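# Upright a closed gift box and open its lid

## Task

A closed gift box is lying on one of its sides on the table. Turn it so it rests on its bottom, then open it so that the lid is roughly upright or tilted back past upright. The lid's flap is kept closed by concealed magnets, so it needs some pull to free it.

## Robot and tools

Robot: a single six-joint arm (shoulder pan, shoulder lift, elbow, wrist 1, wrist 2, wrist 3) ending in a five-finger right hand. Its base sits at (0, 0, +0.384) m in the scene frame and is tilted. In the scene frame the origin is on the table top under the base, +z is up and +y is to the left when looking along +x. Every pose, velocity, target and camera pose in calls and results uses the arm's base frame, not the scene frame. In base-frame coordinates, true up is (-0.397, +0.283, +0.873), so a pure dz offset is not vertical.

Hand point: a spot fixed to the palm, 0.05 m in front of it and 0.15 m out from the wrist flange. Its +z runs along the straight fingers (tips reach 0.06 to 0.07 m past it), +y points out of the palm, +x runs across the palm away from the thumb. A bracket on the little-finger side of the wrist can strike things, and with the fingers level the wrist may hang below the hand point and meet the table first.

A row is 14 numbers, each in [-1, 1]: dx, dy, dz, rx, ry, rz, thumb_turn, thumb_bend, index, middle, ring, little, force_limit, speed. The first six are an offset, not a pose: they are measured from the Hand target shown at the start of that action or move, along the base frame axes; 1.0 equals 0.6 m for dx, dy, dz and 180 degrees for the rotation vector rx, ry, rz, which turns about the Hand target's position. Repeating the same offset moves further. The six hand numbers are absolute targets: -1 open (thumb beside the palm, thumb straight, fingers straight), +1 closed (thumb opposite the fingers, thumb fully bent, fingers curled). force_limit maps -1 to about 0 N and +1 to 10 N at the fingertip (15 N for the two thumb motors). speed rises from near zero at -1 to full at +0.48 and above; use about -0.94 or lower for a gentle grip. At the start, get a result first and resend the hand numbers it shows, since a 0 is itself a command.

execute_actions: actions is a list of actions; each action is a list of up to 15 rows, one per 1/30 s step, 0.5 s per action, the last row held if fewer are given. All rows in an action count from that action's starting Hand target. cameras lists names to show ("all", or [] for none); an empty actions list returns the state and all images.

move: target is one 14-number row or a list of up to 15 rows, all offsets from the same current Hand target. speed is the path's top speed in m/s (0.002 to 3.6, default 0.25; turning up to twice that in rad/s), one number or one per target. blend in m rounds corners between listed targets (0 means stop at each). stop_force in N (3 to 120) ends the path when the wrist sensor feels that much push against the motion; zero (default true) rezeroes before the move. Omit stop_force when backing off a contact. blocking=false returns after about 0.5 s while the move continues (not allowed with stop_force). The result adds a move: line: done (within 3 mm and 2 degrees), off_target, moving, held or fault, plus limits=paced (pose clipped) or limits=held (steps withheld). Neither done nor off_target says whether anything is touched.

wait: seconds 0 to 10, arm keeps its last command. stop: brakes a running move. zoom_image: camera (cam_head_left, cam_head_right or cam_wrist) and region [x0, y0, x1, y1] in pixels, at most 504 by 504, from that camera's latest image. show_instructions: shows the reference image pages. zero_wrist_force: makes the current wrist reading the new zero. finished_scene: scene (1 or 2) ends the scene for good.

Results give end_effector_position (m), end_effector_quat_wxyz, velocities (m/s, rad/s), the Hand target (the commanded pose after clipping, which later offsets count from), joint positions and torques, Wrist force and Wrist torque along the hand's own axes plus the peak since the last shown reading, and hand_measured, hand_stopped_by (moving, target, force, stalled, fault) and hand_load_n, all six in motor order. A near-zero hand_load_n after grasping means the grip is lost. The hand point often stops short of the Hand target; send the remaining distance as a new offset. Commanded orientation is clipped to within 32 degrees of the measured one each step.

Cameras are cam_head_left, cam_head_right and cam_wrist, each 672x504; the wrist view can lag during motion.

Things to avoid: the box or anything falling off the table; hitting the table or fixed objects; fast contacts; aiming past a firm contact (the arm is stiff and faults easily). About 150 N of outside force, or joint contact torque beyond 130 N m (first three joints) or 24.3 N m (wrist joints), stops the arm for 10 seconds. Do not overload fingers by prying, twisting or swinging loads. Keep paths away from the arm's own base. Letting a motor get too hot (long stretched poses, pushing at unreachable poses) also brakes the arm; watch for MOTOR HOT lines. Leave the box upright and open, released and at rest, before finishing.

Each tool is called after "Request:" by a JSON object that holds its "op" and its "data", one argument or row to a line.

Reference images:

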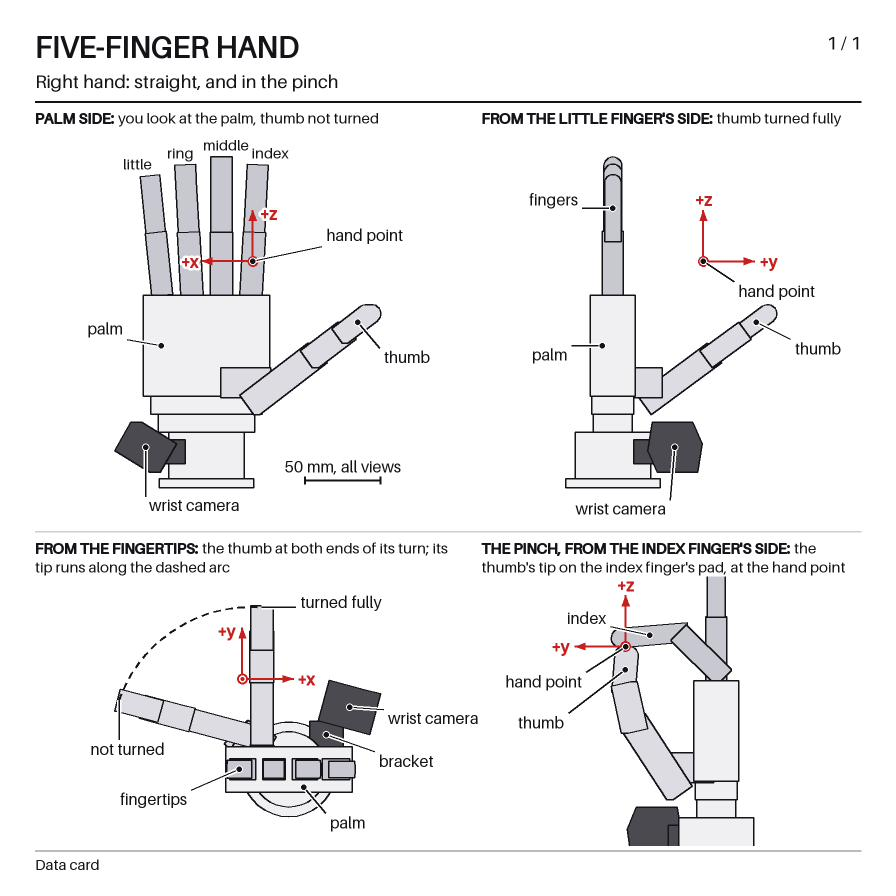

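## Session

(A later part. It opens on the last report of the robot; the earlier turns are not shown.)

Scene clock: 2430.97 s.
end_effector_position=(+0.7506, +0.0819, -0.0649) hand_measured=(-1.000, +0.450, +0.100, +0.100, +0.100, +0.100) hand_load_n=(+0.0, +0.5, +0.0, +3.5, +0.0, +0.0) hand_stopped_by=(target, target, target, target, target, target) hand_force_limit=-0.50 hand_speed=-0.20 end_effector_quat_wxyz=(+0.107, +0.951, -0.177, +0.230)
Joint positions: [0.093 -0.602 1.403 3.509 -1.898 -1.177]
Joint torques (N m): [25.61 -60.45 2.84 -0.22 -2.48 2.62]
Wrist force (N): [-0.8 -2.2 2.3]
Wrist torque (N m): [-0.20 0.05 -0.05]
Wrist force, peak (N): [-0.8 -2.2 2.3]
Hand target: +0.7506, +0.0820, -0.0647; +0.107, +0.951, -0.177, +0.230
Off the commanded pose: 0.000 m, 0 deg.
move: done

Request:
{"op": "move", "data": {
  "target": [-0.0007,0.0025,0.0027,0,0,0,-1,0.45,0.1,0.1,0.1,0.1,-0.5,-0.2],
  "speed": 0.006
}}

Request:
{"op": "move", "data": {
  "target": [-0.0007,0.0025,0.0027,0,0,0,-1,0.45,0.1,0.1,0.1,0.1,-0.5,-0.2],
  "speed": 0.006
}}

Request:
{"op": "move", "data": {
  "target": [-0.0007,0.0025,0.0027,0,0,0,-1,0.45,0.1,0.1,0.1,0.1,-0.5,-0.2],
  "speed": 0.006,
  "cameras": ["cam_head_left","cam_wrist"]
}}

Scene clock: 2437.67 s.
end_effector_position=(+0.7502, +0.0834, -0.0632) hand_measured=(-1.000, +0.450, +0.100, +0.100, +0.100, +0.100) hand_load_n=(+0.0, +0.5, +0.0, +0.5, +0.0, +0.0) hand_stopped_by=(target, target, target, target, target, target) hand_force_limit=-0.50 hand_speed=-0.20 end_effector_quat_wxyz=(+0.107, +0.951, -0.177, +0.230)
Joint positions: [0.096 -0.605 1.403 3.512 -1.898 -1.175]
Joint torques (N m): [26.47 -60.17 2.99 -0.3 -2.13 2.7]
Wrist force (N): [-0.8 -0.7 0.1]
Wrist torque (N m): [-0.18 0.12 -0.03]
Wrist force, peak (N): [-0.5 -2.4 2.1]
Hand target: +0.7501, +0.0835, -0.0631; +0.107, +0.951, -0.177, +0.230
Off the commanded pose: 0.000 m, 0 deg.
move: done

Scene clock: 2438.37 s.
end_effector_position=(+0.7498, +0.0849, -0.0616) hand_measured=(-1.000, +0.450, +0.100, +0.100, +0.100, +0.100) hand_load_n=(+0.0, +0.5, +0.0, +0.5, +0.0, +0.0) hand_stopped_by=(target, target, target, target, target, target) hand_force_limit=-0.50 hand_speed=-0.20 end_effector_quat_wxyz=(+0.107, +0.951, -0.177, +0.230)
Joint positions: [0.098 -0.608 1.404 3.515 -1.899 -1.173]
Joint torques (N m): [26.38 -60.05 3.39 -0.12 -2.25 2.38]
Wrist force (N): [-0.7 -0.5 0.1]
Wrist torque (N m): [-0.16 0.10 -0.02]
Wrist force, peak (N): [-0.8 -0.6 -0.1]
Hand target: +0.7497, +0.0850, -0.0614; +0.107, +0.951, -0.177, +0.230
Off the commanded pose: 0.000 m, 0 deg.
move: done

Scene clock: 2439.07 s.
end_effector_position=(+0.7493, +0.0864, -0.0599) hand_measured=(-1.000, +0.450, +0.100, +0.100, +0.100, +0.100) hand_load_n=(+0.0, +0.5, +0.0, +0.0, +0.0, +0.5) hand_stopped_by=(target, target, target, target, target, target) hand_force_limit=-0.50 hand_speed=-0.20 end_effector_quat_wxyz=(+0.107, +0.951, -0.177, +0.230)
Joint positions: [0.1 -0.61 1.404 3.518 -1.9 -1.171]
Joint torques (N m): [26.24 -60.26 2.77 -0.27 -2.06 2.48]
Wrist force (N): [-0.5 -0.7 0.2]
Wrist torque (N m): [-0.19 0.08 -0.01]
Wrist force, peak (N): [-0.7 -0.8 0.4]
Hand target: +0.7493, +0.0865, -0.0598; +0.107, +0.951, -0.177, +0.230
Off the commanded pose: 0.000 m, 0 deg.
move: done
camera_calibration:
cam_wrist: T_world_to_cam=[[-0.16701, -0.965725, 0.198705, 0.227512], [-0.972018, 0.195037, 0.130923, 0.70974], [-0.165191, -0.17128, -0.971275, 0.196686], [0, 0, 0, 1]] pos_world=[0.760368, 0.114977, 0.0529073]
Images, in order (width x height): cam_head_left 672x504, cam_wrist 672x504.

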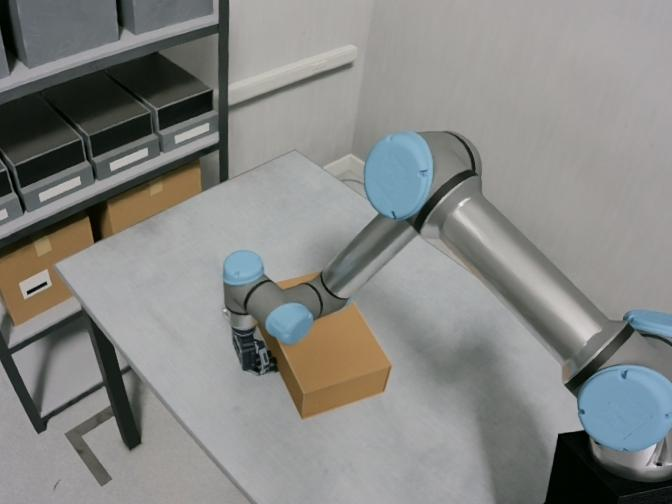

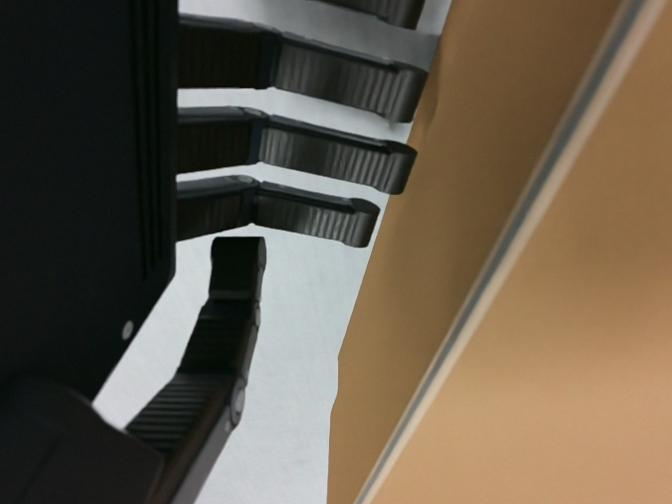

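Request:
{"op": "move", "data": {
  "target": [
    [0.0077,0.0183,-0.0025,0,0,0,-1,0.45,0.1,0.1,0.1,0.1,-0.5,-0.2],
    [0.0130,0.0085,-0.0180,0,0,0,-1,0.45,0.1,0.1,0.1,0.1,-0.5,-0.2],
    [0.0053,-0.0098,-0.0155,0,0,0,-1,0.45,0.1,0.1,0.1,0.1,-0.5,-0.2]
  ],
  "speed": [0.06,0.06,0.02]
}}

Request:
{"op": "move", "data": {
  "target": [-0.0035,0.0007,0.0077,0,0,0,-1,0.45,0.1,0.1,0.1,0.1,-0.5,-0.2],
  "speed": 0.01
}}

Request:
{"op": "execute_actions", "data": {
  "actions": [
    [[-0.0327,-0.0163,0.0478,0,0,0,-1,0.45,0.1,0.1,0.1,0.1,-0.5,-0.2]]
  ],
  "cameras": ["all"]
}}

Scene clock: 2554.13 s.
end_effector_position=(+0.7526, +0.0808, -0.0691) hand_measured=(-1.000, +0.450, +0.100, +0.100, +0.100, +0.100) hand_load_n=(+0.0, +0.5, +0.0, +0.0, +0.0, +0.0) hand_stopped_by=(target, target, target, target, target, target) hand_force_limit=-0.50 hand_speed=-0.20 end_effector_quat_wxyz=(+0.107, +0.951, -0.177, +0.230)
Joint positions: [0.092 -0.591 1.395 3.505 -1.897 -1.179]
Joint torques (N m): [14.96 -59.34 3.3 -3.75 1.92 -3.02]
Wrist force (N): [-0.5 -0.8 0.1]
Wrist torque (N m): [-0.20 0.07 0.07]
Wrist force, peak (N): [-1.0 -0.7 0.0]
Hand target: +0.7525, +0.0806, -0.0691; +0.107, +0.951, -0.177, +0.230
Off the commanded pose: 0.000 m, 0 deg.
move: done

Scene clock: 2554.93 s.
end_effector_position=(+0.7505, +0.0810, -0.0647) hand_measured=(-1.000, +0.450, +0.100, +0.100, +0.100, +0.100) hand_load_n=(+0.0, +0.5, +0.0, +2.0, +0.0, +0.0) hand_stopped_by=(target, target, target, target, target, target) hand_force_limit=-0.50 hand_speed=-0.20 end_effector_quat_wxyz=(+0.107, +0.951, -0.177, +0.230)
Joint positions: [0.092 -0.602 1.404 3.508 -1.897 -1.179]
Joint torques (N m): [26.4 -60.78 3.31 -0.18 -2.34 2.62]
Wrist force (N): [-0.9 -1.7 1.1]
Wrist torque (N m): [-0.19 0.07 0.02]
Wrist force, peak (N): [-0.8 -1.8 2.9]
Hand target: +0.7504, +0.0810, -0.0645; +0.107, +0.951, -0.177, +0.230
Off the commanded pose: 0.000 m, 0 deg.
move: done

Scene clock: 2555.70 s.
end_effector_position=(+0.7309, +0.0713, -0.0360) hand_measured=(-1.000, +0.450, +0.100, +0.100, +0.100, +0.100) hand_load_n=(+0.0, +0.5, +0.0, +2.5, +0.0, +0.0) hand_stopped_by=(target, target, target, target, target, target) hand_force_limit=-0.50 hand_speed=-0.20 end_effector_quat_wxyz=(+0.107, +0.951, -0.177, +0.230)
Joint positions: [0.081 -0.687 1.489 3.503 -1.893 -1.19]
Joint torques (N m): [12.61 -60.53 4.66 -3.9 1.54 -2.89]
Wrist force (N): [-0.5 -2.1 0.8]
Wrist torque (N m): [-0.17 0.06 0.02]
Wrist force, peak (N): [-3.1 -3.9 7.0]
Hand target: +0.7308, +0.0713, -0.0358; +0.107, +0.951, -0.177, +0.230
Off the commanded pose: 0.000 m, 0 deg.
camera_calibration:
cam_wrist: T_world_to_cam=[[-0.167008, -0.965722, 0.198721, 0.205068], [-0.972002, 0.195054, 0.131018, 0.69154], [-0.165288, -0.171277, -0.971259, 0.214426], [0, 0, 0, 1]] pos_world=[0.741868, 0.0998772, 0.0769078]

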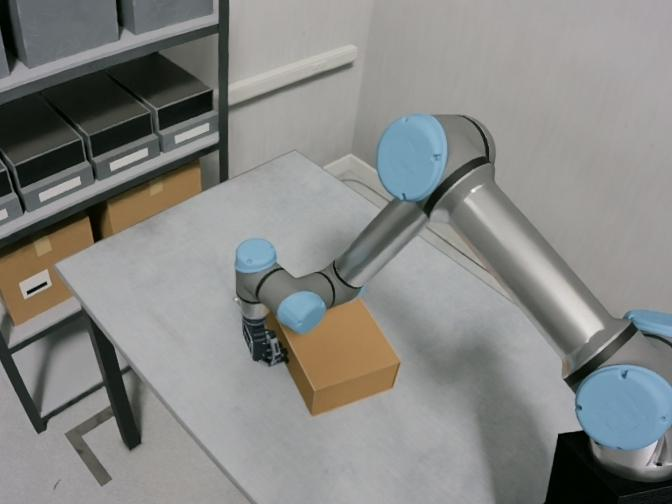

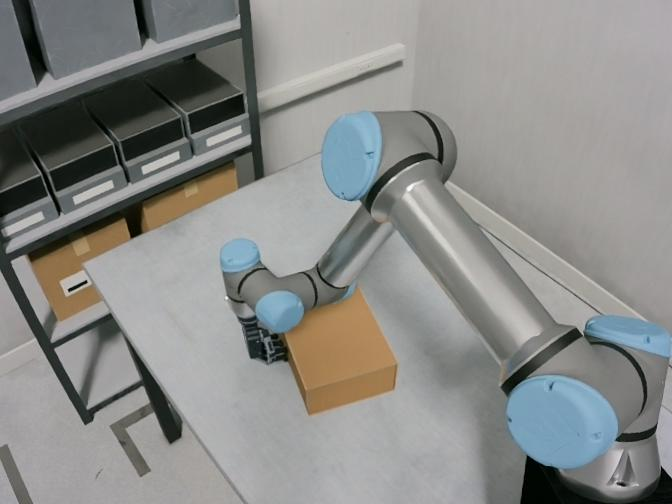

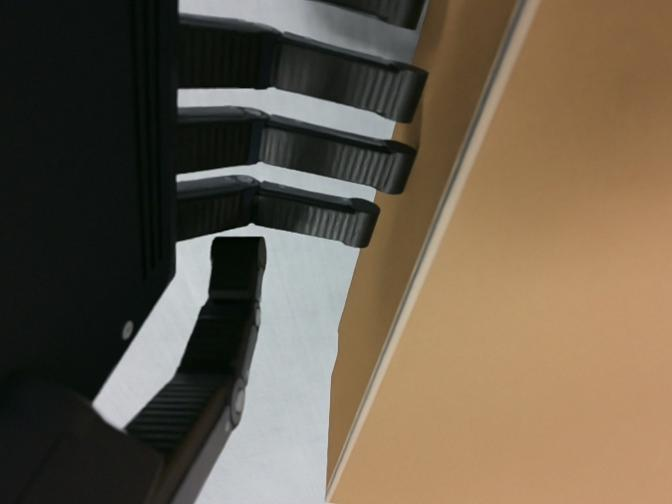

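Request:
{"op": "move", "data": {
  "target": [
    [-0.047,0.0931,0.1393,0,0,0,-1,0.45,0.1,0.1,0.1,0.1,-0.5,-0.2],
    [-0.3921,0.0547,0.0281,-0.1985,0.1418,0.4365,-1,0.45,0.1,0.1,0.1,0.1,-0.5,-0.2],
    [-0.3458,0.0217,-0.0738,-0.1985,0.1418,0.4365,-1,0.45,0.1,0.1,0.1,0.1,-0.5,-0.2]
  ],
  "speed": [0.12,0.25,0.12],
  "blend": [0.02,0.02,0],
  "cameras": ["all"]
}}

Scene clock: 2633.30 s.
end_effector_position=(+0.5232, +0.0843, -0.0800) hand_measured=(-1.000, +0.450, +0.100, +0.100, +0.100, +0.100) hand_load_n=(+0.0, +0.5, +0.0, +0.0, +0.0, +0.0) hand_stopped_by=(target, target, target, target, target, target) hand_force_limit=-0.50 hand_speed=-0.20 end_effector_quat_wxyz=(+0.236, +0.798, +0.548, +0.088)
Joint positions: [0.167 -0.78 2.304 2.81 -1.921 -2.676]
Joint torques (N m): [9.02 -22.73 -8.38 -3.93 1.98 -2.94]
Wrist force (N): [-0.3 -0.4 0.0]
Wrist torque (N m): [-0.14 0.03 0.11]
Wrist force, peak (N): [-0.8 -2.3 1.6]
Hand target: +0.5233, +0.0843, -0.0801; +0.236, +0.797, +0.548, +0.088
Off the commanded pose: 0.000 m, 0 deg.
move: done
camera_calibration:
cam_wrist: T_world_to_cam=[[0.912948, -0.0764745, 0.400846, -0.432172], [-0.353488, -0.638995, 0.683177, 0.283771], [0.203893, -0.7654, -0.610402, 0.0253958], [0, 0, 0, 1]] pos_world=[0.489683, 0.167716, -0.00512999]

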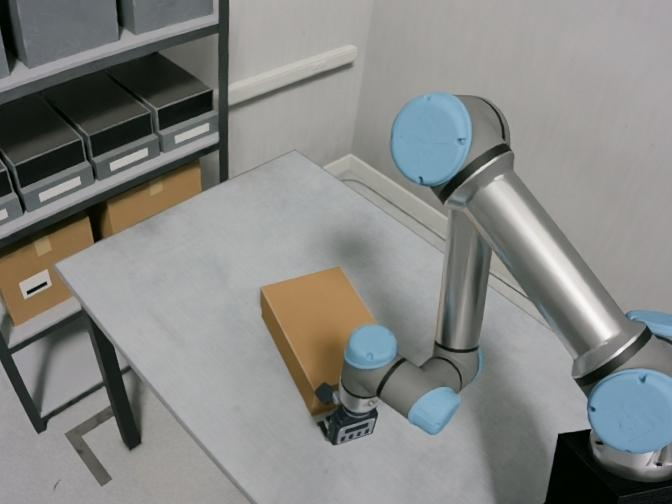

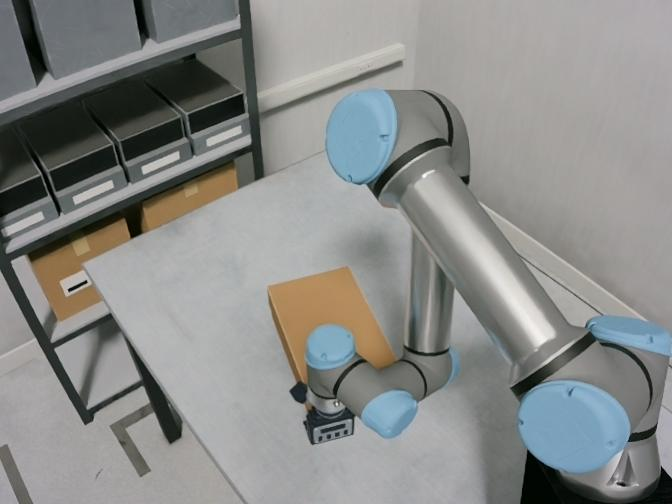

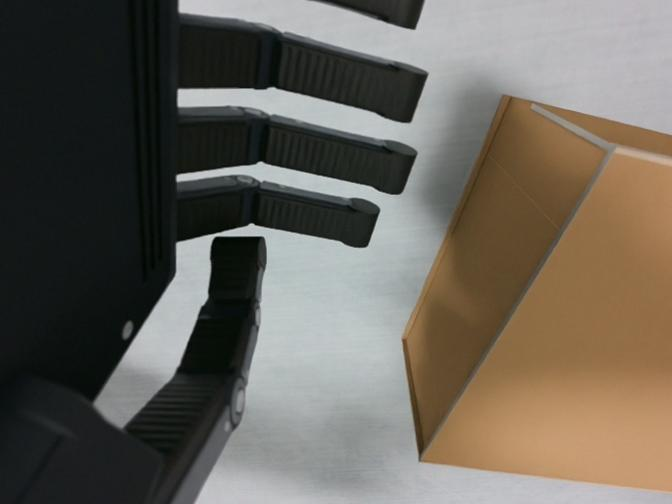

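Request:
{"op": "zoom_image", "data": {
  "camera": "cam_wrist",
  "region": [380, 60, 672, 480]
}}

Scaled by 1.200 from the camera's 672x504 image, which has a finer 960x720 frame.

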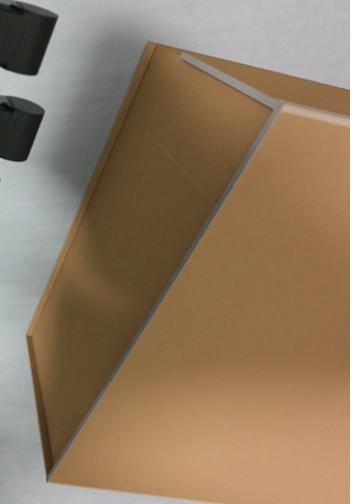

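Request:
{"op": "move", "data": {
  "target": [
    [0.0832,0.2187,-0.0142,0,0,0,-1,-1,0.5,0.5,0.5,0.5,-0.5,-0.2],
    [0.3888,0.1137,0.1590,0.2769,-0.0998,-0.4109,-1,-1,0.5,0.5,0.5,0.5,-0.5,-0.2]
  ],
  "speed": 0.15,
  "cameras": ["cam_head_left","cam_head_right"]
}}

Scene clock: 3243.07 s.
end_effector_position=(+0.7565, +0.1525, +0.0153) hand_measured=(-1.000, -1.000, +0.500, +0.500, +0.500, +0.500) hand_load_n=(+0.0, +0.0, +0.0, +0.0, +0.5, +0.0) hand_stopped_by=(target, target, target, target, target, target) hand_force_limit=-0.50 hand_speed=-0.20 end_effector_quat_wxyz=(-0.018, +0.957, -0.145, +0.251)
Joint positions: [0.113 -0.765 1.456 3.521 -1.664 -1.18]
Joint torques (N m): [13.07 -38.15 -25.44 -0.35 2.24 2.72]
Wrist force (N): [-0.4 -0.6 0.1]
Wrist torque (N m): [-0.10 0.05 -0.04]
Wrist force, peak (N): [-0.6 -1.2 -0.1]
Hand target: +0.7566, +0.1525, +0.0153; -0.018, +0.957, -0.145, +0.251
Off the commanded pose: 0.000 m, 0 deg.
move: done
Images, in order (width x height): cam_head_left 672x504, cam_head_right 672x504.

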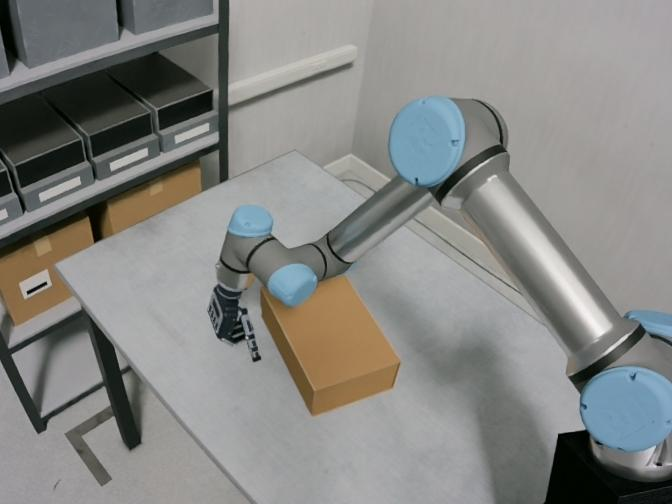

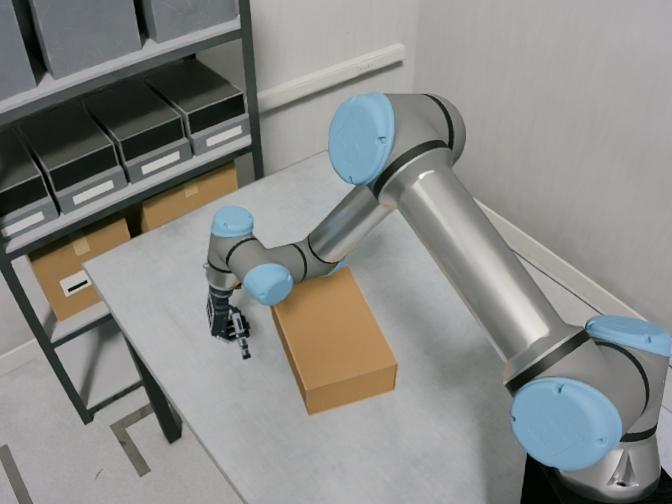

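Request:
{"op": "move", "data": {
  "target": [0.0494,-0.1344,-0.1688,0.0463,-0.0159,0.0262,-1,-1,0.5,0.5,0.5,0.5,-0.5,-0.2],
  "speed": 0.05
}}

Request:
{"op": "move", "data": {
  "target": [-0.0269,-0.0641,0.0086,0,0,0,-1,-1,0.5,0.5,0.5,0.5,-0.5,-0.2],
  "speed": 0.01,
  "stop_force": 3,
  "cameras": ["all"]
}}

Scene clock: 3273.20 s.
end_effector_position=(+0.7862, +0.0720, -0.0858) hand_measured=(-1.000, -1.000, +0.500, +0.500, +0.500, +0.500) hand_load_n=(+0.0, +0.0, +0.0, +0.5, +0.0, +0.0) hand_stopped_by=(target, target, target, target, target, target) hand_force_limit=-0.50 hand_speed=-0.20 end_effector_quat_wxyz=(-0.101, +0.952, -0.123, +0.262)
Joint positions: [-0.066 -0.607 1.486 3.284 -1.408 -1.333]
Joint torques (N m): [10.02 -36.7 -21.01 -4.13 2.42 -2.82]
Wrist force (N): [-0.3 -0.3 0.0]
Wrist torque (N m): [-0.01 0.04 0.07]
Wrist force, peak (N): [-0.2 -0.9 0.0]
Hand target: +0.7862, +0.0719, -0.0860; -0.101, +0.952, -0.123, +0.262
Off the commanded pose: 0.000 m, 0 deg.
move: done

Scene clock: 3278.37 s.
end_effector_position=(+0.7701, +0.0334, -0.0808) hand_measured=(-1.000, -1.000, +0.500, +0.500, +0.500, +0.500) hand_load_n=(+0.0, +0.0, +0.0, +0.0, +0.5, +0.5) hand_stopped_by=(target, target, target, target, target, target) hand_force_limit=-0.50 hand_speed=-0.20 end_effector_quat_wxyz=(-0.101, +0.952, -0.123, +0.262)
Joint positions: [-0.125 -0.648 1.562 3.259 -1.377 -1.384]
Joint torques (N m): [9.26 -58.88 6.26 -3.82 2.17 -2.94]
Wrist force (N): [0.4 -2.1 0.9]
Wrist torque (N m): [-0.22 -0.09 -0.02]
Wrist force, peak (N): [0.0 -2.7 0.3]
Hand target: +0.7701, +0.0334, -0.0808; -0.101, +0.952, -0.123, +0.262
Off the commanded pose: 0.000 m, 0 deg.
move: done
camera_calibration:
cam_wrist: T_world_to_cam=[[0.0353563, -0.984807, -0.170014, -0.00101137], [-0.998546, -0.0417393, 0.0341167, 0.763422], [-0.0406946, 0.16856, -0.984851, 0.0624381], [0, 0, 0, 1]] pos_world=[0.764889, 0.0203441, 0.0352748]

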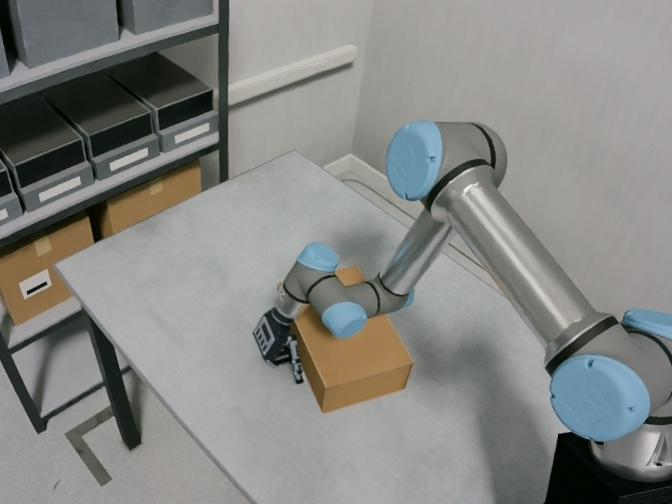

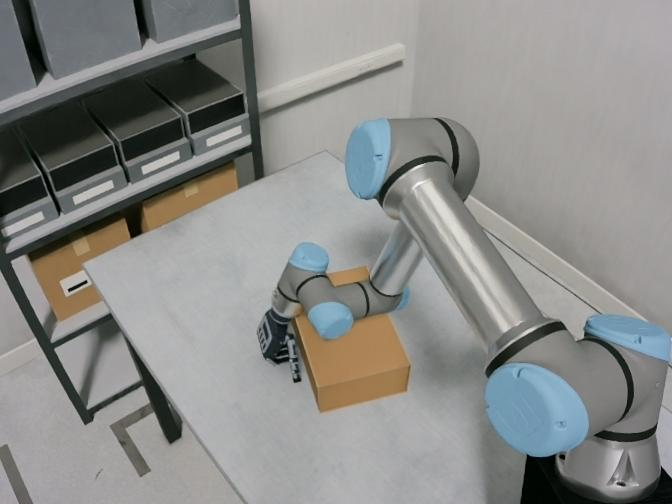

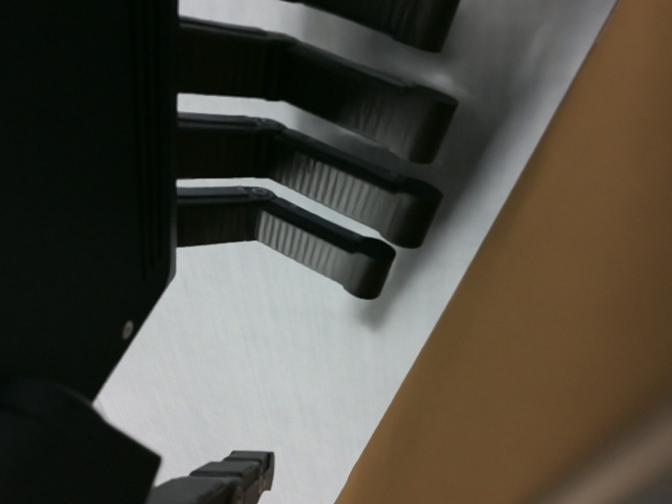

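Request:
{"op": "move", "data": {
  "target": [
    [0.0138,0.0595,0.0117,0,0,0,-1,-1,0.5,0.5,0.5,0.5,-0.5,-0.2],
    [0.0138,0.0595,0.0117,0,0,0,-1,-1,0.3,0.3,0.3,0.3,-0.5,-0.2]
  ],
  "speed": 0.04,
  "cameras": ["all"]
}}

Scene clock: 3406.00 s.
end_effector_position=(+0.7783, +0.0691, -0.0738) hand_measured=(-1.000, -1.000, +0.300, +0.300, +0.300, +0.300) hand_load_n=(+0.0, +0.0, +0.0, +0.0, +0.0, +0.0) hand_stopped_by=(target, target, target, target, target, target) hand_force_limit=-0.50 hand_speed=-0.20 end_effector_quat_wxyz=(-0.101, +0.952, -0.123, +0.262)
Joint positions: [-0.071 -0.642 1.52 3.285 -1.405 -1.337]
Joint torques (N m): [23.59 -36.39 -20.78 -0.41 -1.41 2.59]
Wrist force (N): [0.0 -0.2 0.1]
Wrist torque (N m): [-0.01 0.00 -0.02]
Wrist force, peak (N): [0.3 -2.5 0.4]
Hand target: +0.7783, +0.0691, -0.0738; -0.101, +0.952, -0.123, +0.262
Off the commanded pose: 0.000 m, 0 deg.
move: done
camera_calibration:
cam_wrist: T_world_to_cam=[[0.0353563, -0.984807, -0.170014, 0.0350429], [-0.998546, -0.0417393, 0.0341167, 0.772961], [-0.0406946, 0.16856, -0.984851, 0.0636522], [0, 0, 0, 1]] pos_world=[0.773189, 0.0560441, 0.0422748]

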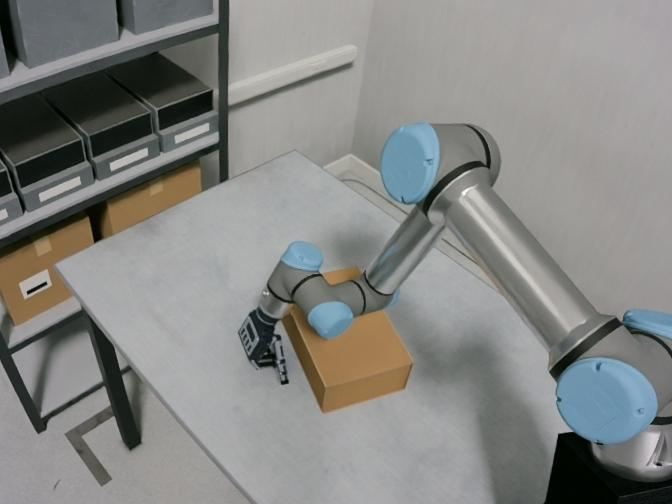

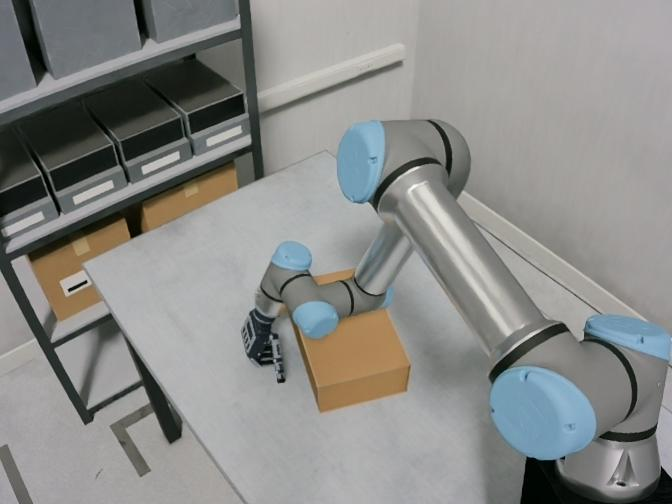

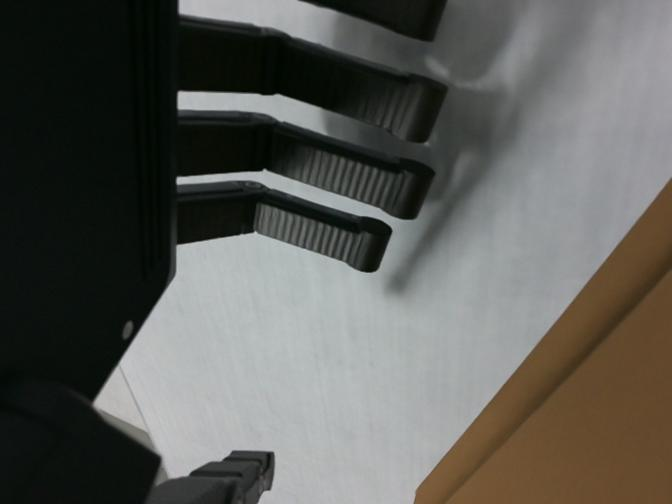

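Request:
{"op": "move", "data": {
  "target": [-0.0323,-0.0770,0.0103,0,0,0,-1,-1,0.3,0.3,0.3,0.3,-0.5,-0.2],
  "speed": 0.01,
  "stop_force": 3,
  "cameras": ["cam_head_left","cam_wrist"]
}}

Scene clock: 3435.87 s.
end_effector_position=(+0.7590, +0.0229, -0.0676) hand_measured=(-1.000, -1.000, +0.300, +0.300, +0.300, +0.300) hand_load_n=(+0.0, +0.0, +0.0, +0.0, +0.0, +0.0) hand_stopped_by=(target, target, target, target, target, target) hand_force_limit=-0.50 hand_speed=-0.20 end_effector_quat_wxyz=(-0.101, +0.952, -0.123, +0.262)
Joint positions: [-0.143 -0.691 1.607 3.259 -1.368 -1.4]
Joint torques (N m): [9.18 -58.1 6.64 -3.98 2.61 -2.93]
Wrist force (N): [-0.3 -0.2 0.1]
Wrist torque (N m): [0.02 0.02 0.08]
Wrist force, peak (N): [-0.1 -0.8 -0.1]
Hand target: +0.7590, +0.0229, -0.0676; -0.101, +0.952, -0.123, +0.262
Off the commanded pose: 0.000 m, 0 deg.
move: done
camera_calibration:
cam_wrist: T_world_to_cam=[[0.0353563, -0.984807, -0.170014, -0.00871521], [-0.998546, -0.0417393, 0.0341167, 0.75145], [-0.0406946, 0.16856, -0.984851, 0.0767563], [0, 0, 0, 1]] pos_world=[0.753789, 0.00984411, 0.0484748]
Images, in order (width x height): cam_head_left 672x504, cam_wrist 672x504.

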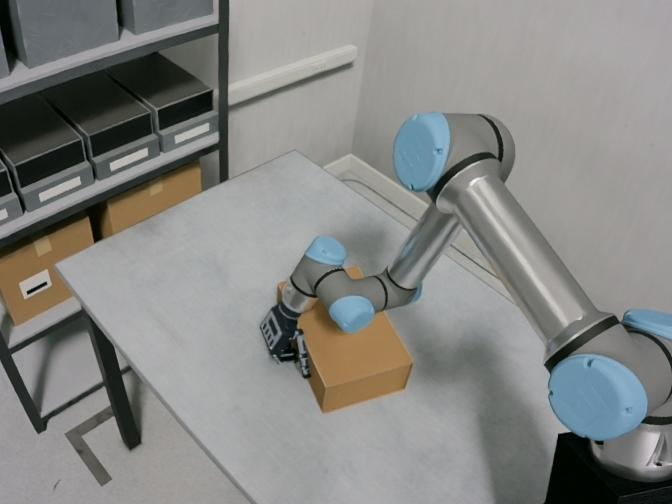

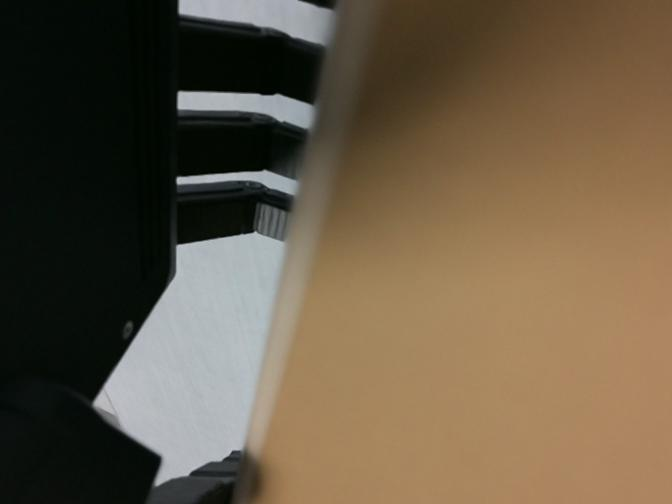

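Request:
{"op": "move", "data": {
  "target": [-0.0051,-0.0122,0.0016,0,0,0,-1,-1,0.3,0.3,0.3,0.3,-0.5,-0.2],
  "speed": 0.008,
  "stop_force": 3
}}

Scene clock: 3443.00 s.
end_effector_position=(+0.7559, +0.0156, -0.0667) hand_measured=(-1.000, -1.000, +0.300, +0.300, +0.300, +0.300) hand_load_n=(+0.0, -0.5, +0.0, +0.0, +0.0, +0.0) hand_stopped_by=(target, target, target, target, target, target) hand_force_limit=-0.50 hand_speed=-0.20 end_effector_quat_wxyz=(-0.101, +0.952, -0.123, +0.262)
Joint positions: [-0.155 -0.698 1.62 3.256 -1.362 -1.41]
Joint torques (N m): [8.79 -57.81 6.64 -3.97 2.32 -3.09]
Wrist force (N): [-0.3 -1.8 1.0]
Wrist torque (N m): [-0.16 0.03 0.12]
Wrist force, peak (N): [-0.9 -1.9 1.3]
Hand target: +0.7559, +0.0156, -0.0667; -0.101, +0.952, -0.123, +0.262
Off the commanded pose: 0.000 m, 0 deg.
move: done

Request:
{"op": "move", "data": {
  "target": [
    [0.0186,0.0362,-0.0109,-0.0232,0.0080,-0.0131,-1,-1,0.3,0.3,0.3,0.3,-0.5,-0.2],
    [0.0186,0.0362,-0.0109,-0.0232,0.0080,-0.0131,-1,-1,0.36,0.36,0.36,0.36,-0.5,-0.2]
  ],
  "speed": 0.03
}}

Request:
{"op": "move", "data": {
  "target": [-0.0160,-0.0381,0.0051,0,0,0,-1,-1,0.36,0.36,0.36,0.36,-0.5,-0.2],
  "speed": 0.008,
  "stop_force": 3,
  "cameras": ["cam_head_left","cam_wrist"]
}}

Scene clock: 3497.10 s.
end_effector_position=(+0.7671, +0.0373, -0.0732) hand_measured=(-1.000, -1.000, +0.360, +0.360, +0.360, +0.360) hand_load_n=(+0.0, -0.5, +0.0, +0.0, +0.0, +0.0) hand_stopped_by=(target, target, target, target, target, target) hand_force_limit=-0.50 hand_speed=-0.20 end_effector_quat_wxyz=(-0.060, +0.955, -0.135, +0.257)
Joint positions: [-0.087 -0.656 1.544 3.298 -1.482 -1.354]
Joint torques (N m): [23.76 -36.5 -20.88 -0.46 -1.43 2.51]
Wrist force (N): [-0.2 -0.6 0.0]
Wrist torque (N m): [-0.06 0.00 -0.02]
Wrist force, peak (N): [-0.5 -1.9 1.4]
Hand target: +0.7671, +0.0373, -0.0732; -0.060, +0.955, -0.135, +0.257
Off the commanded pose: 0.000 m, 0 deg.
move: done

Scene clock: 3501.17 s.
end_effector_position=(+0.7575, +0.0144, -0.0701) hand_measured=(-1.000, -1.000, +0.360, +0.360, +0.360, +0.360) hand_load_n=(+0.0, +0.0, +0.0, +0.0, +0.0, +0.0) hand_stopped_by=(target, target, target, target, target, target) hand_force_limit=-0.50 hand_speed=-0.20 end_effector_quat_wxyz=(-0.060, +0.955, -0.135, +0.257)
Joint positions: [-0.122 -0.68 1.587 3.282 -1.464 -1.385]
Joint torques (N m): [9.78 -58.28 5.65 -4.13 2.37 -2.93]
Wrist force (N): [-0.2 -0.3 0.2]
Wrist torque (N m): [-0.01 0.00 0.08]
Wrist force, peak (N): [-0.6 -0.6 0.1]
Hand target: +0.7575, +0.0144, -0.0701; -0.060, +0.955, -0.135, +0.257
Off the commanded pose: 0.000 m, 0 deg.
move: done
camera_calibration:
cam_wrist: T_world_to_cam=[[-0.00884483, -0.995128, -0.0981897, 0.0212023], [-0.998151, 0.00288106, 0.0607136, 0.750603], [-0.0601349, 0.0985452, -0.993314, 0.09081], [0, 0, 0, 1]] pos_world=[0.754864, 0.00998755, 0.0467129]
Images, in order (width x height): cam_head_left 672x504, cam_wrist 672x504.

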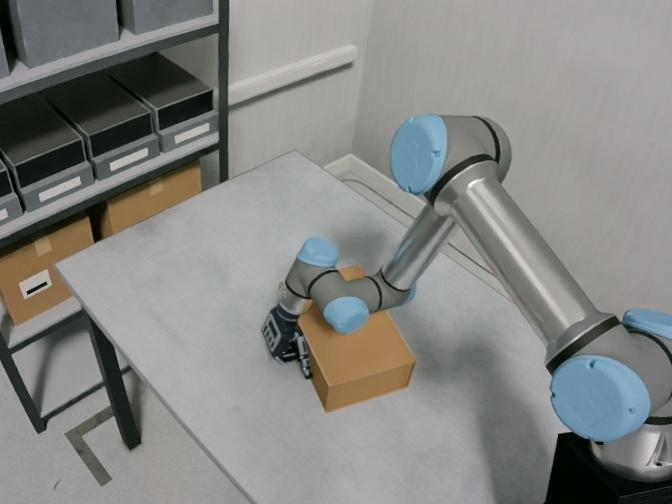

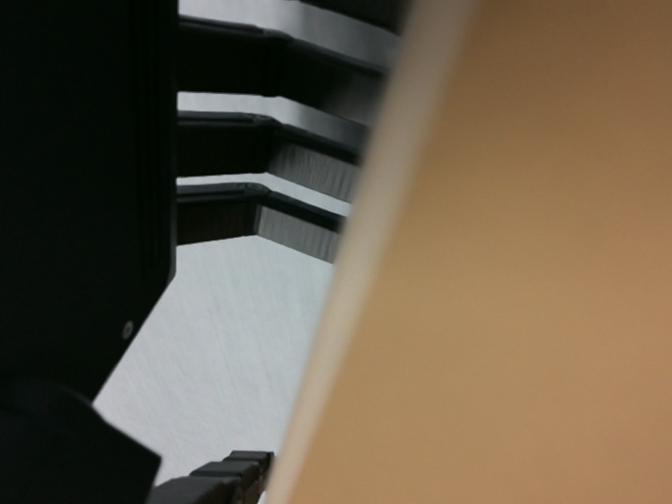

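Request:
{"op": "move", "data": {
  "target": [-0.0051,-0.0122,0.0016,0,0,0,-1,-1,0.36,0.36,0.36,0.36,-0.5,-0.2],
  "speed": 0.006,
  "stop_force": 3
}}

Scene clock: 3510.67 s.
end_effector_position=(+0.7544, +0.0071, -0.0692) hand_measured=(-1.000, -1.000, +0.360, +0.360, +0.360, +0.360) hand_load_n=(+0.0, +0.0, +0.0, +0.5, +0.5, +0.0) hand_stopped_by=(target, target, target, target, target, target) hand_force_limit=-0.50 hand_speed=-0.20 end_effector_quat_wxyz=(-0.060, +0.955, -0.135, +0.257)
Joint positions: [-0.134 -0.688 1.599 3.278 -1.458 -1.395]
Joint torques (N m): [8.4 -58.14 5.87 -3.75 1.89 -2.91]
Wrist force (N): [-0.2 -2.5 0.3]
Wrist torque (N m): [-0.10 0.02 0.02]
Wrist force, peak (N): [0.0 -2.9 -0.1]
Hand target: +0.7544, +0.0071, -0.0692; -0.060, +0.955, -0.135, +0.257
Off the commanded pose: 0.000 m, 0 deg.
move: done

Request:
{"op": "move", "data": {
  "target": [
    [-0.0033,-0.0017,0.0048,0,0,0,-1,-1,0.36,0.36,0.36,0.36,-0.5,-0.2],
    [-0.0169,-0.0044,0.0273,0.0185,-0.0064,0.0105,-1,-1,0.36,0.36,0.36,0.36,-0.5,-0.2]
  ],
  "speed": 0.01,
  "blend": 0.003,
  "cameras": ["cam_head_left"]
}}

Scene clock: 3549.90 s.
end_effector_position=(+0.7443, +0.0045, -0.0529) hand_measured=(-1.000, -1.000, +0.360, +0.360, +0.360, +0.360) hand_load_n=(+0.0, +0.0, +0.0, +4.0, +0.0, +0.0) hand_stopped_by=(target, target, target, target, target, target) hand_force_limit=-0.50 hand_speed=-0.20 end_effector_quat_wxyz=(-0.093, +0.953, -0.126, +0.261)
Joint positions: [-0.168 -0.741 1.659 3.264 -1.373 -1.422]
Joint torques (N m): [8.36 -58.06 6.61 -4.09 2.4 -3.03]
Wrist force (N): [-0.1 0.1 2.8]
Wrist torque (N m): [0.03 -0.05 0.08]
Wrist force, peak (N): [-0.2 -0.1 3.5]
Hand target: +0.7443, +0.0045, -0.0528; -0.093, +0.952, -0.126, +0.261
Off the commanded pose: 0.000 m, 0 deg.
move: done; blend cut to 0.0018 m at target 1
Images, in order (width x height): cam_head_left 672x504.

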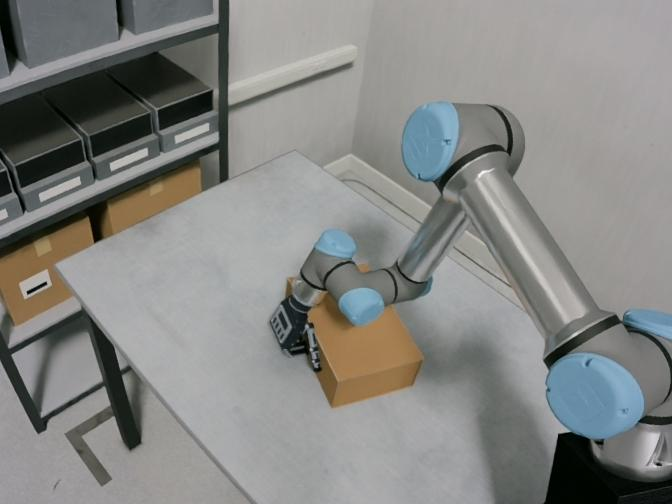

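Request:
{"op": "move", "data": {
  "target": [
    [-0.0142,-0.0045,0.0225,0.0185,-0.0064,0.0105,-1,-1,0.36,0.36,0.36,0.36,-0.5,-0.2],
    [-0.0277,-0.0074,0.0443,0.0370,-0.0127,0.0210,-1,-1,0.36,0.36,0.36,0.36,-0.5,-0.2],
    [-0.0543,-0.0153,0.0865,0.0741,-0.0254,0.0419,-1,-1,0.36,0.36,0.36,0.36,-0.5,-0.2]
  ],
  "speed": 0.012,
  "blend": 0.004,
  "cameras": ["cam_head_left","cam_wrist"]
}}

Scene clock: 3574.30 s.
end_effector_position=(+0.7162, -0.0034, -0.0081) hand_measured=(-1.000, -1.000, +0.360, +0.360, +0.360, +0.360) hand_load_n=(+0.0, +0.0, +0.0, +3.5, +0.0, +0.5) hand_stopped_by=(target, target, target, target, target, target) hand_force_limit=-0.50 hand_speed=-0.20 end_effector_quat_wxyz=(-0.206, +0.935, -0.094, +0.274)
Joint positions: [-0.289 -0.875 1.803 3.269 -1.073 -1.526]
Joint torques (N m): [6.38 -56.99 7.11 -0.63 2.89 -2.88]
Wrist force (N): [-0.2 0.8 2.8]
Wrist torque (N m): [0.11 -0.06 0.10]
Wrist force, peak (N): [0.1 -0.2 3.4]
Hand target: +0.7162, -0.0034, -0.0080; -0.206, +0.935, -0.094, +0.274 (not the last commanded pose)
Off the commanded pose: 0.009 m, 2 deg.
move: off_target (path cut at 10 s); path passed 2 of 3 targets
camera_calibration:
cam_wrist: T_world_to_cam=[[0.152317, -0.92738, -0.341711, -0.107911], [-0.988311, -0.145182, -0.0465242, 0.697272], [-0.00646465, 0.344803, -0.938653, 0.11454], [0, 0, 0, 1]] pos_world=[0.706299, -0.0383371, 0.103079]
Images, in order (width x height): cam_head_left 672x504, cam_wrist 672x504.

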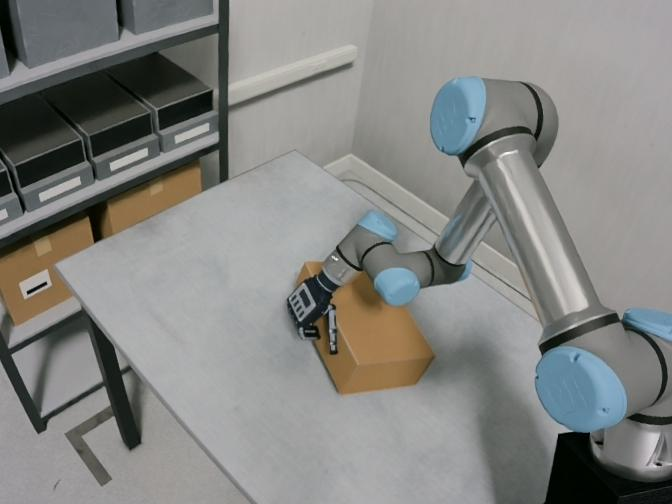

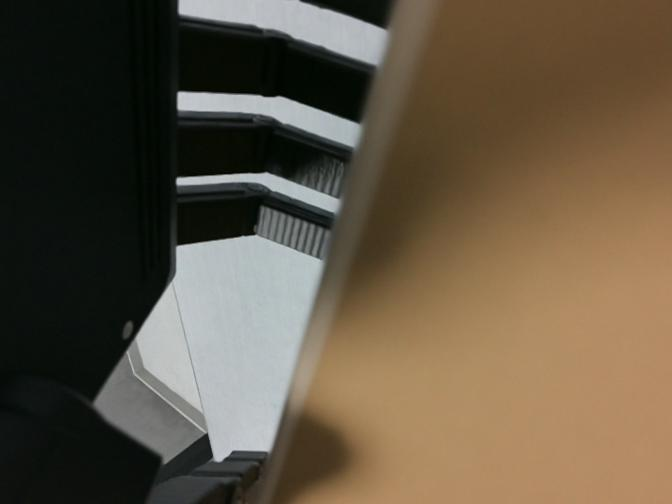

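Request:
{"op": "move", "data": {
  "target": [
    [-0.0283,-0.0126,0.0424,0.0384,-0.0132,0.0217,-1,-1,0.36,0.36,0.36,0.36,-0.5,-0.2],
    [-0.0564,-0.0311,0.0807,0.0755,-0.0259,0.0427,-1,-1,0.36,0.36,0.36,0.36,-0.5,-0.2],
    [-0.0841,-0.0546,0.1155,0.1125,-0.0386,0.0637,-1,-1,0.36,0.36,0.36,0.36,-0.5,-0.2],
    [-0.1116,-0.0838,0.1462,0.1495,-0.0514,0.0846,-1,-1,0.36,0.36,0.36,0.36,-0.5,-0.2]
  ],
  "speed": 0.03,
  "blend": 0.006,
  "cameras": ["cam_head_left","cam_wrist"]
}}

Scene clock: 3606.13 s.
end_effector_position=(+0.6492, -0.0536, +0.0797) hand_measured=(-1.000, -1.000, +0.360, +0.360, +0.360, +0.360) hand_load_n=(-0.5, +0.0, +0.0, +2.0, +0.0, +0.0) hand_stopped_by=(target, target, target, target, target, target) hand_force_limit=-0.50 hand_speed=-0.20 end_effector_quat_wxyz=(-0.458, +0.840, -0.015, +0.289)
Joint positions: [-0.62 -1.092 1.912 3.978 -0.427 -2.211]
Joint torques (N m): [-0.74 -53.5 -20.15 0 2.69 -2.89]
Wrist force (N): [-0.2 -2.5 1.6]
Wrist torque (N m): [0.08 -0.12 0.03]
Wrist force, peak (N): [-0.3 -2.9 1.4]
Hand target: +0.6492, -0.0537, +0.0797; -0.458, +0.840, -0.015, +0.289
Off the commanded pose: 0.000 m, 0 deg.
move: done
camera_calibration:
cam_wrist: T_world_to_cam=[[0.444592, -0.603797, -0.661639, -0.261224], [-0.895532, -0.315276, -0.314044, 0.579834], [-0.0189801, 0.732141, -0.680889, 0.22218], [0, 0, 0, 1]] pos_world=[0.639615, -0.137586, 0.160537]
Images, in order (width x height): cam_head_left 672x504, cam_wrist 672x504.

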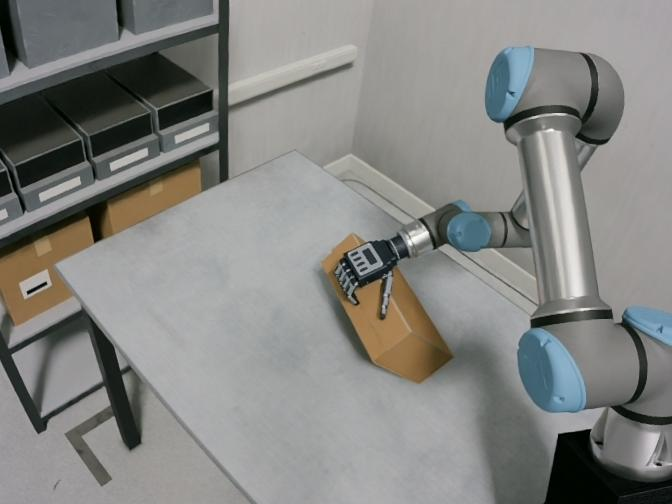

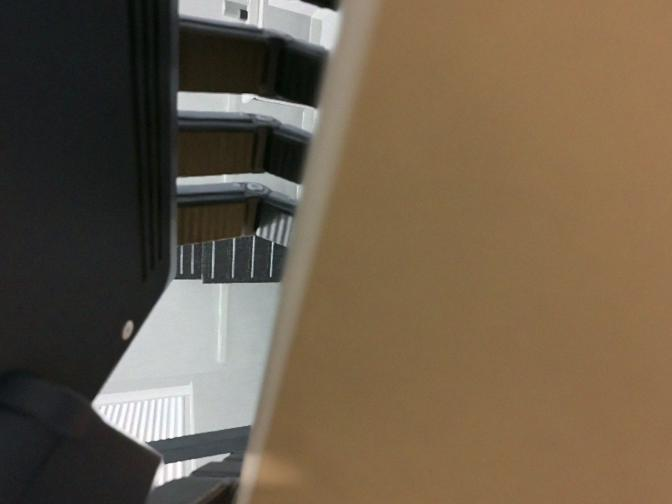

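Request:
{"op": "move", "data": {
  "target": [
    [-0.0180,-0.0203,0.0194,0.0278,-0.0095,0.0157,-1,-1,0.36,0.36,0.36,0.36,-0.5,-0.2],
    [-0.0362,-0.0453,0.0364,0.0556,-0.0191,0.0314,-1,-1,0.36,0.36,0.36,0.36,-0.5,-0.2],
    [-0.0542,-0.0742,0.0507,0.0833,-0.0286,0.0472,-1,-1,0.36,0.36,0.36,0.36,-0.5,-0.2]
  ],
  "speed": 0.02,
  "blend": 0.005,
  "cameras": ["cam_head_left","cam_wrist"]
}}

Scene clock: 3699.63 s.
end_effector_position=(+0.6167, -0.0982, +0.1101) hand_measured=(-1.000, -1.000, +0.360, +0.360, +0.360, +0.360) hand_load_n=(+4.5, -3.0, +0.0, +1.0, +0.0, +0.0) hand_stopped_by=(target, target, target, target, target, target) hand_force_limit=-0.50 hand_speed=-0.20 end_effector_quat_wxyz=(-0.584, +0.758, +0.030, +0.287)
Joint positions: [-0.766 -1.014 1.602 5.271 -0.379 -3.241]
Joint torques (N m): [-21.5 -0.4 -24.2 -11.14 1.43 -7.03]
Wrist force (N): [-10.4 -101.8 15.0]
Wrist torque (N m): [-4.49 0.81 0.26]
Wrist force, peak (N): [-10.4 -101.8 15.0]
Hand target: +0.6167, -0.0982, +0.1101; -0.584, +0.758, +0.030, +0.287
Off the commanded pose: 0.000 m, 0 deg.
move: done
camera_calibration:
cam_wrist: T_world_to_cam=[[0.578736, -0.342409, -0.740149, -0.301987], [-0.810853, -0.338513, -0.477417, 0.509707], [-0.0870779, 0.87645, -0.473553, 0.30825], [0, 0, 0, 1]] pos_world=[0.61491, -0.201027, 0.1658]
Images, in order (width x height): cam_head_left 672x504, cam_wrist 672x504.

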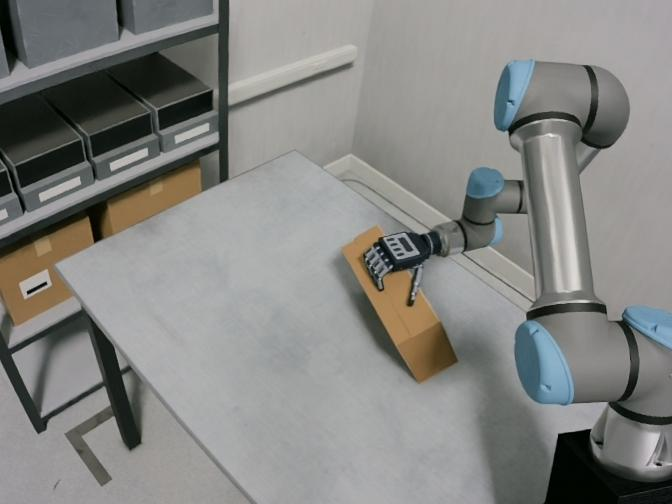

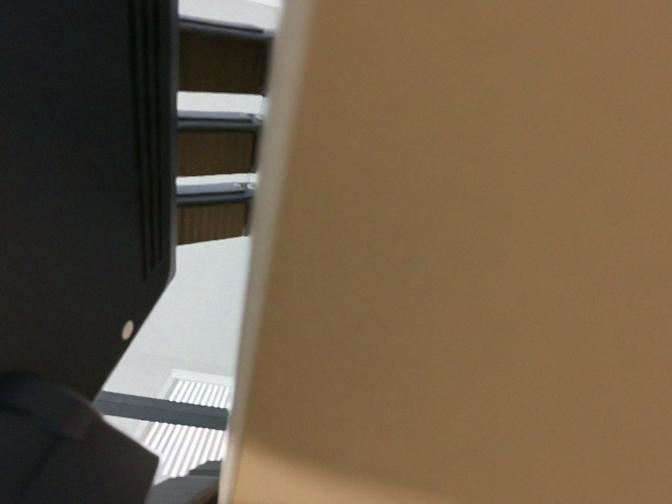

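Request:
{"op": "move", "data": {
  "target": [-0.0050,0.0160,0.0185,0,0,0,-1,-1,0.36,0.36,0.36,0.36,-0.5,-0.2],
  "speed": 0.03
}}

Scene clock: 3708.47 s.
end_effector_position=(+0.6137, -0.0887, +0.1211) hand_measured=(-1.000, -1.000, +0.360, +0.360, +0.360, +0.360) hand_load_n=(+0.0, +0.0, +0.0, +1.0, +0.0, +0.0) hand_stopped_by=(target, target, target, target, target, target) hand_force_limit=-0.50 hand_speed=-0.20 end_effector_quat_wxyz=(-0.584, +0.758, +0.030, +0.287)
Joint positions: [-0.758 -1.044 1.62 5.276 -0.372 -3.233]
Joint torques (N m): [10.36 -56.34 2.19 2.64 1.62 2.62]
Wrist force (N): [1.8 -1.2 1.0]
Wrist torque (N m): [0.10 -0.37 0.04]
Wrist force, peak (N): [-10.4 -102.6 14.8]
Hand target: +0.6137, -0.0886, +0.1212; -0.584, +0.758, +0.030, +0.287
Off the commanded pose: 0.000 m, 0 deg.
move: done


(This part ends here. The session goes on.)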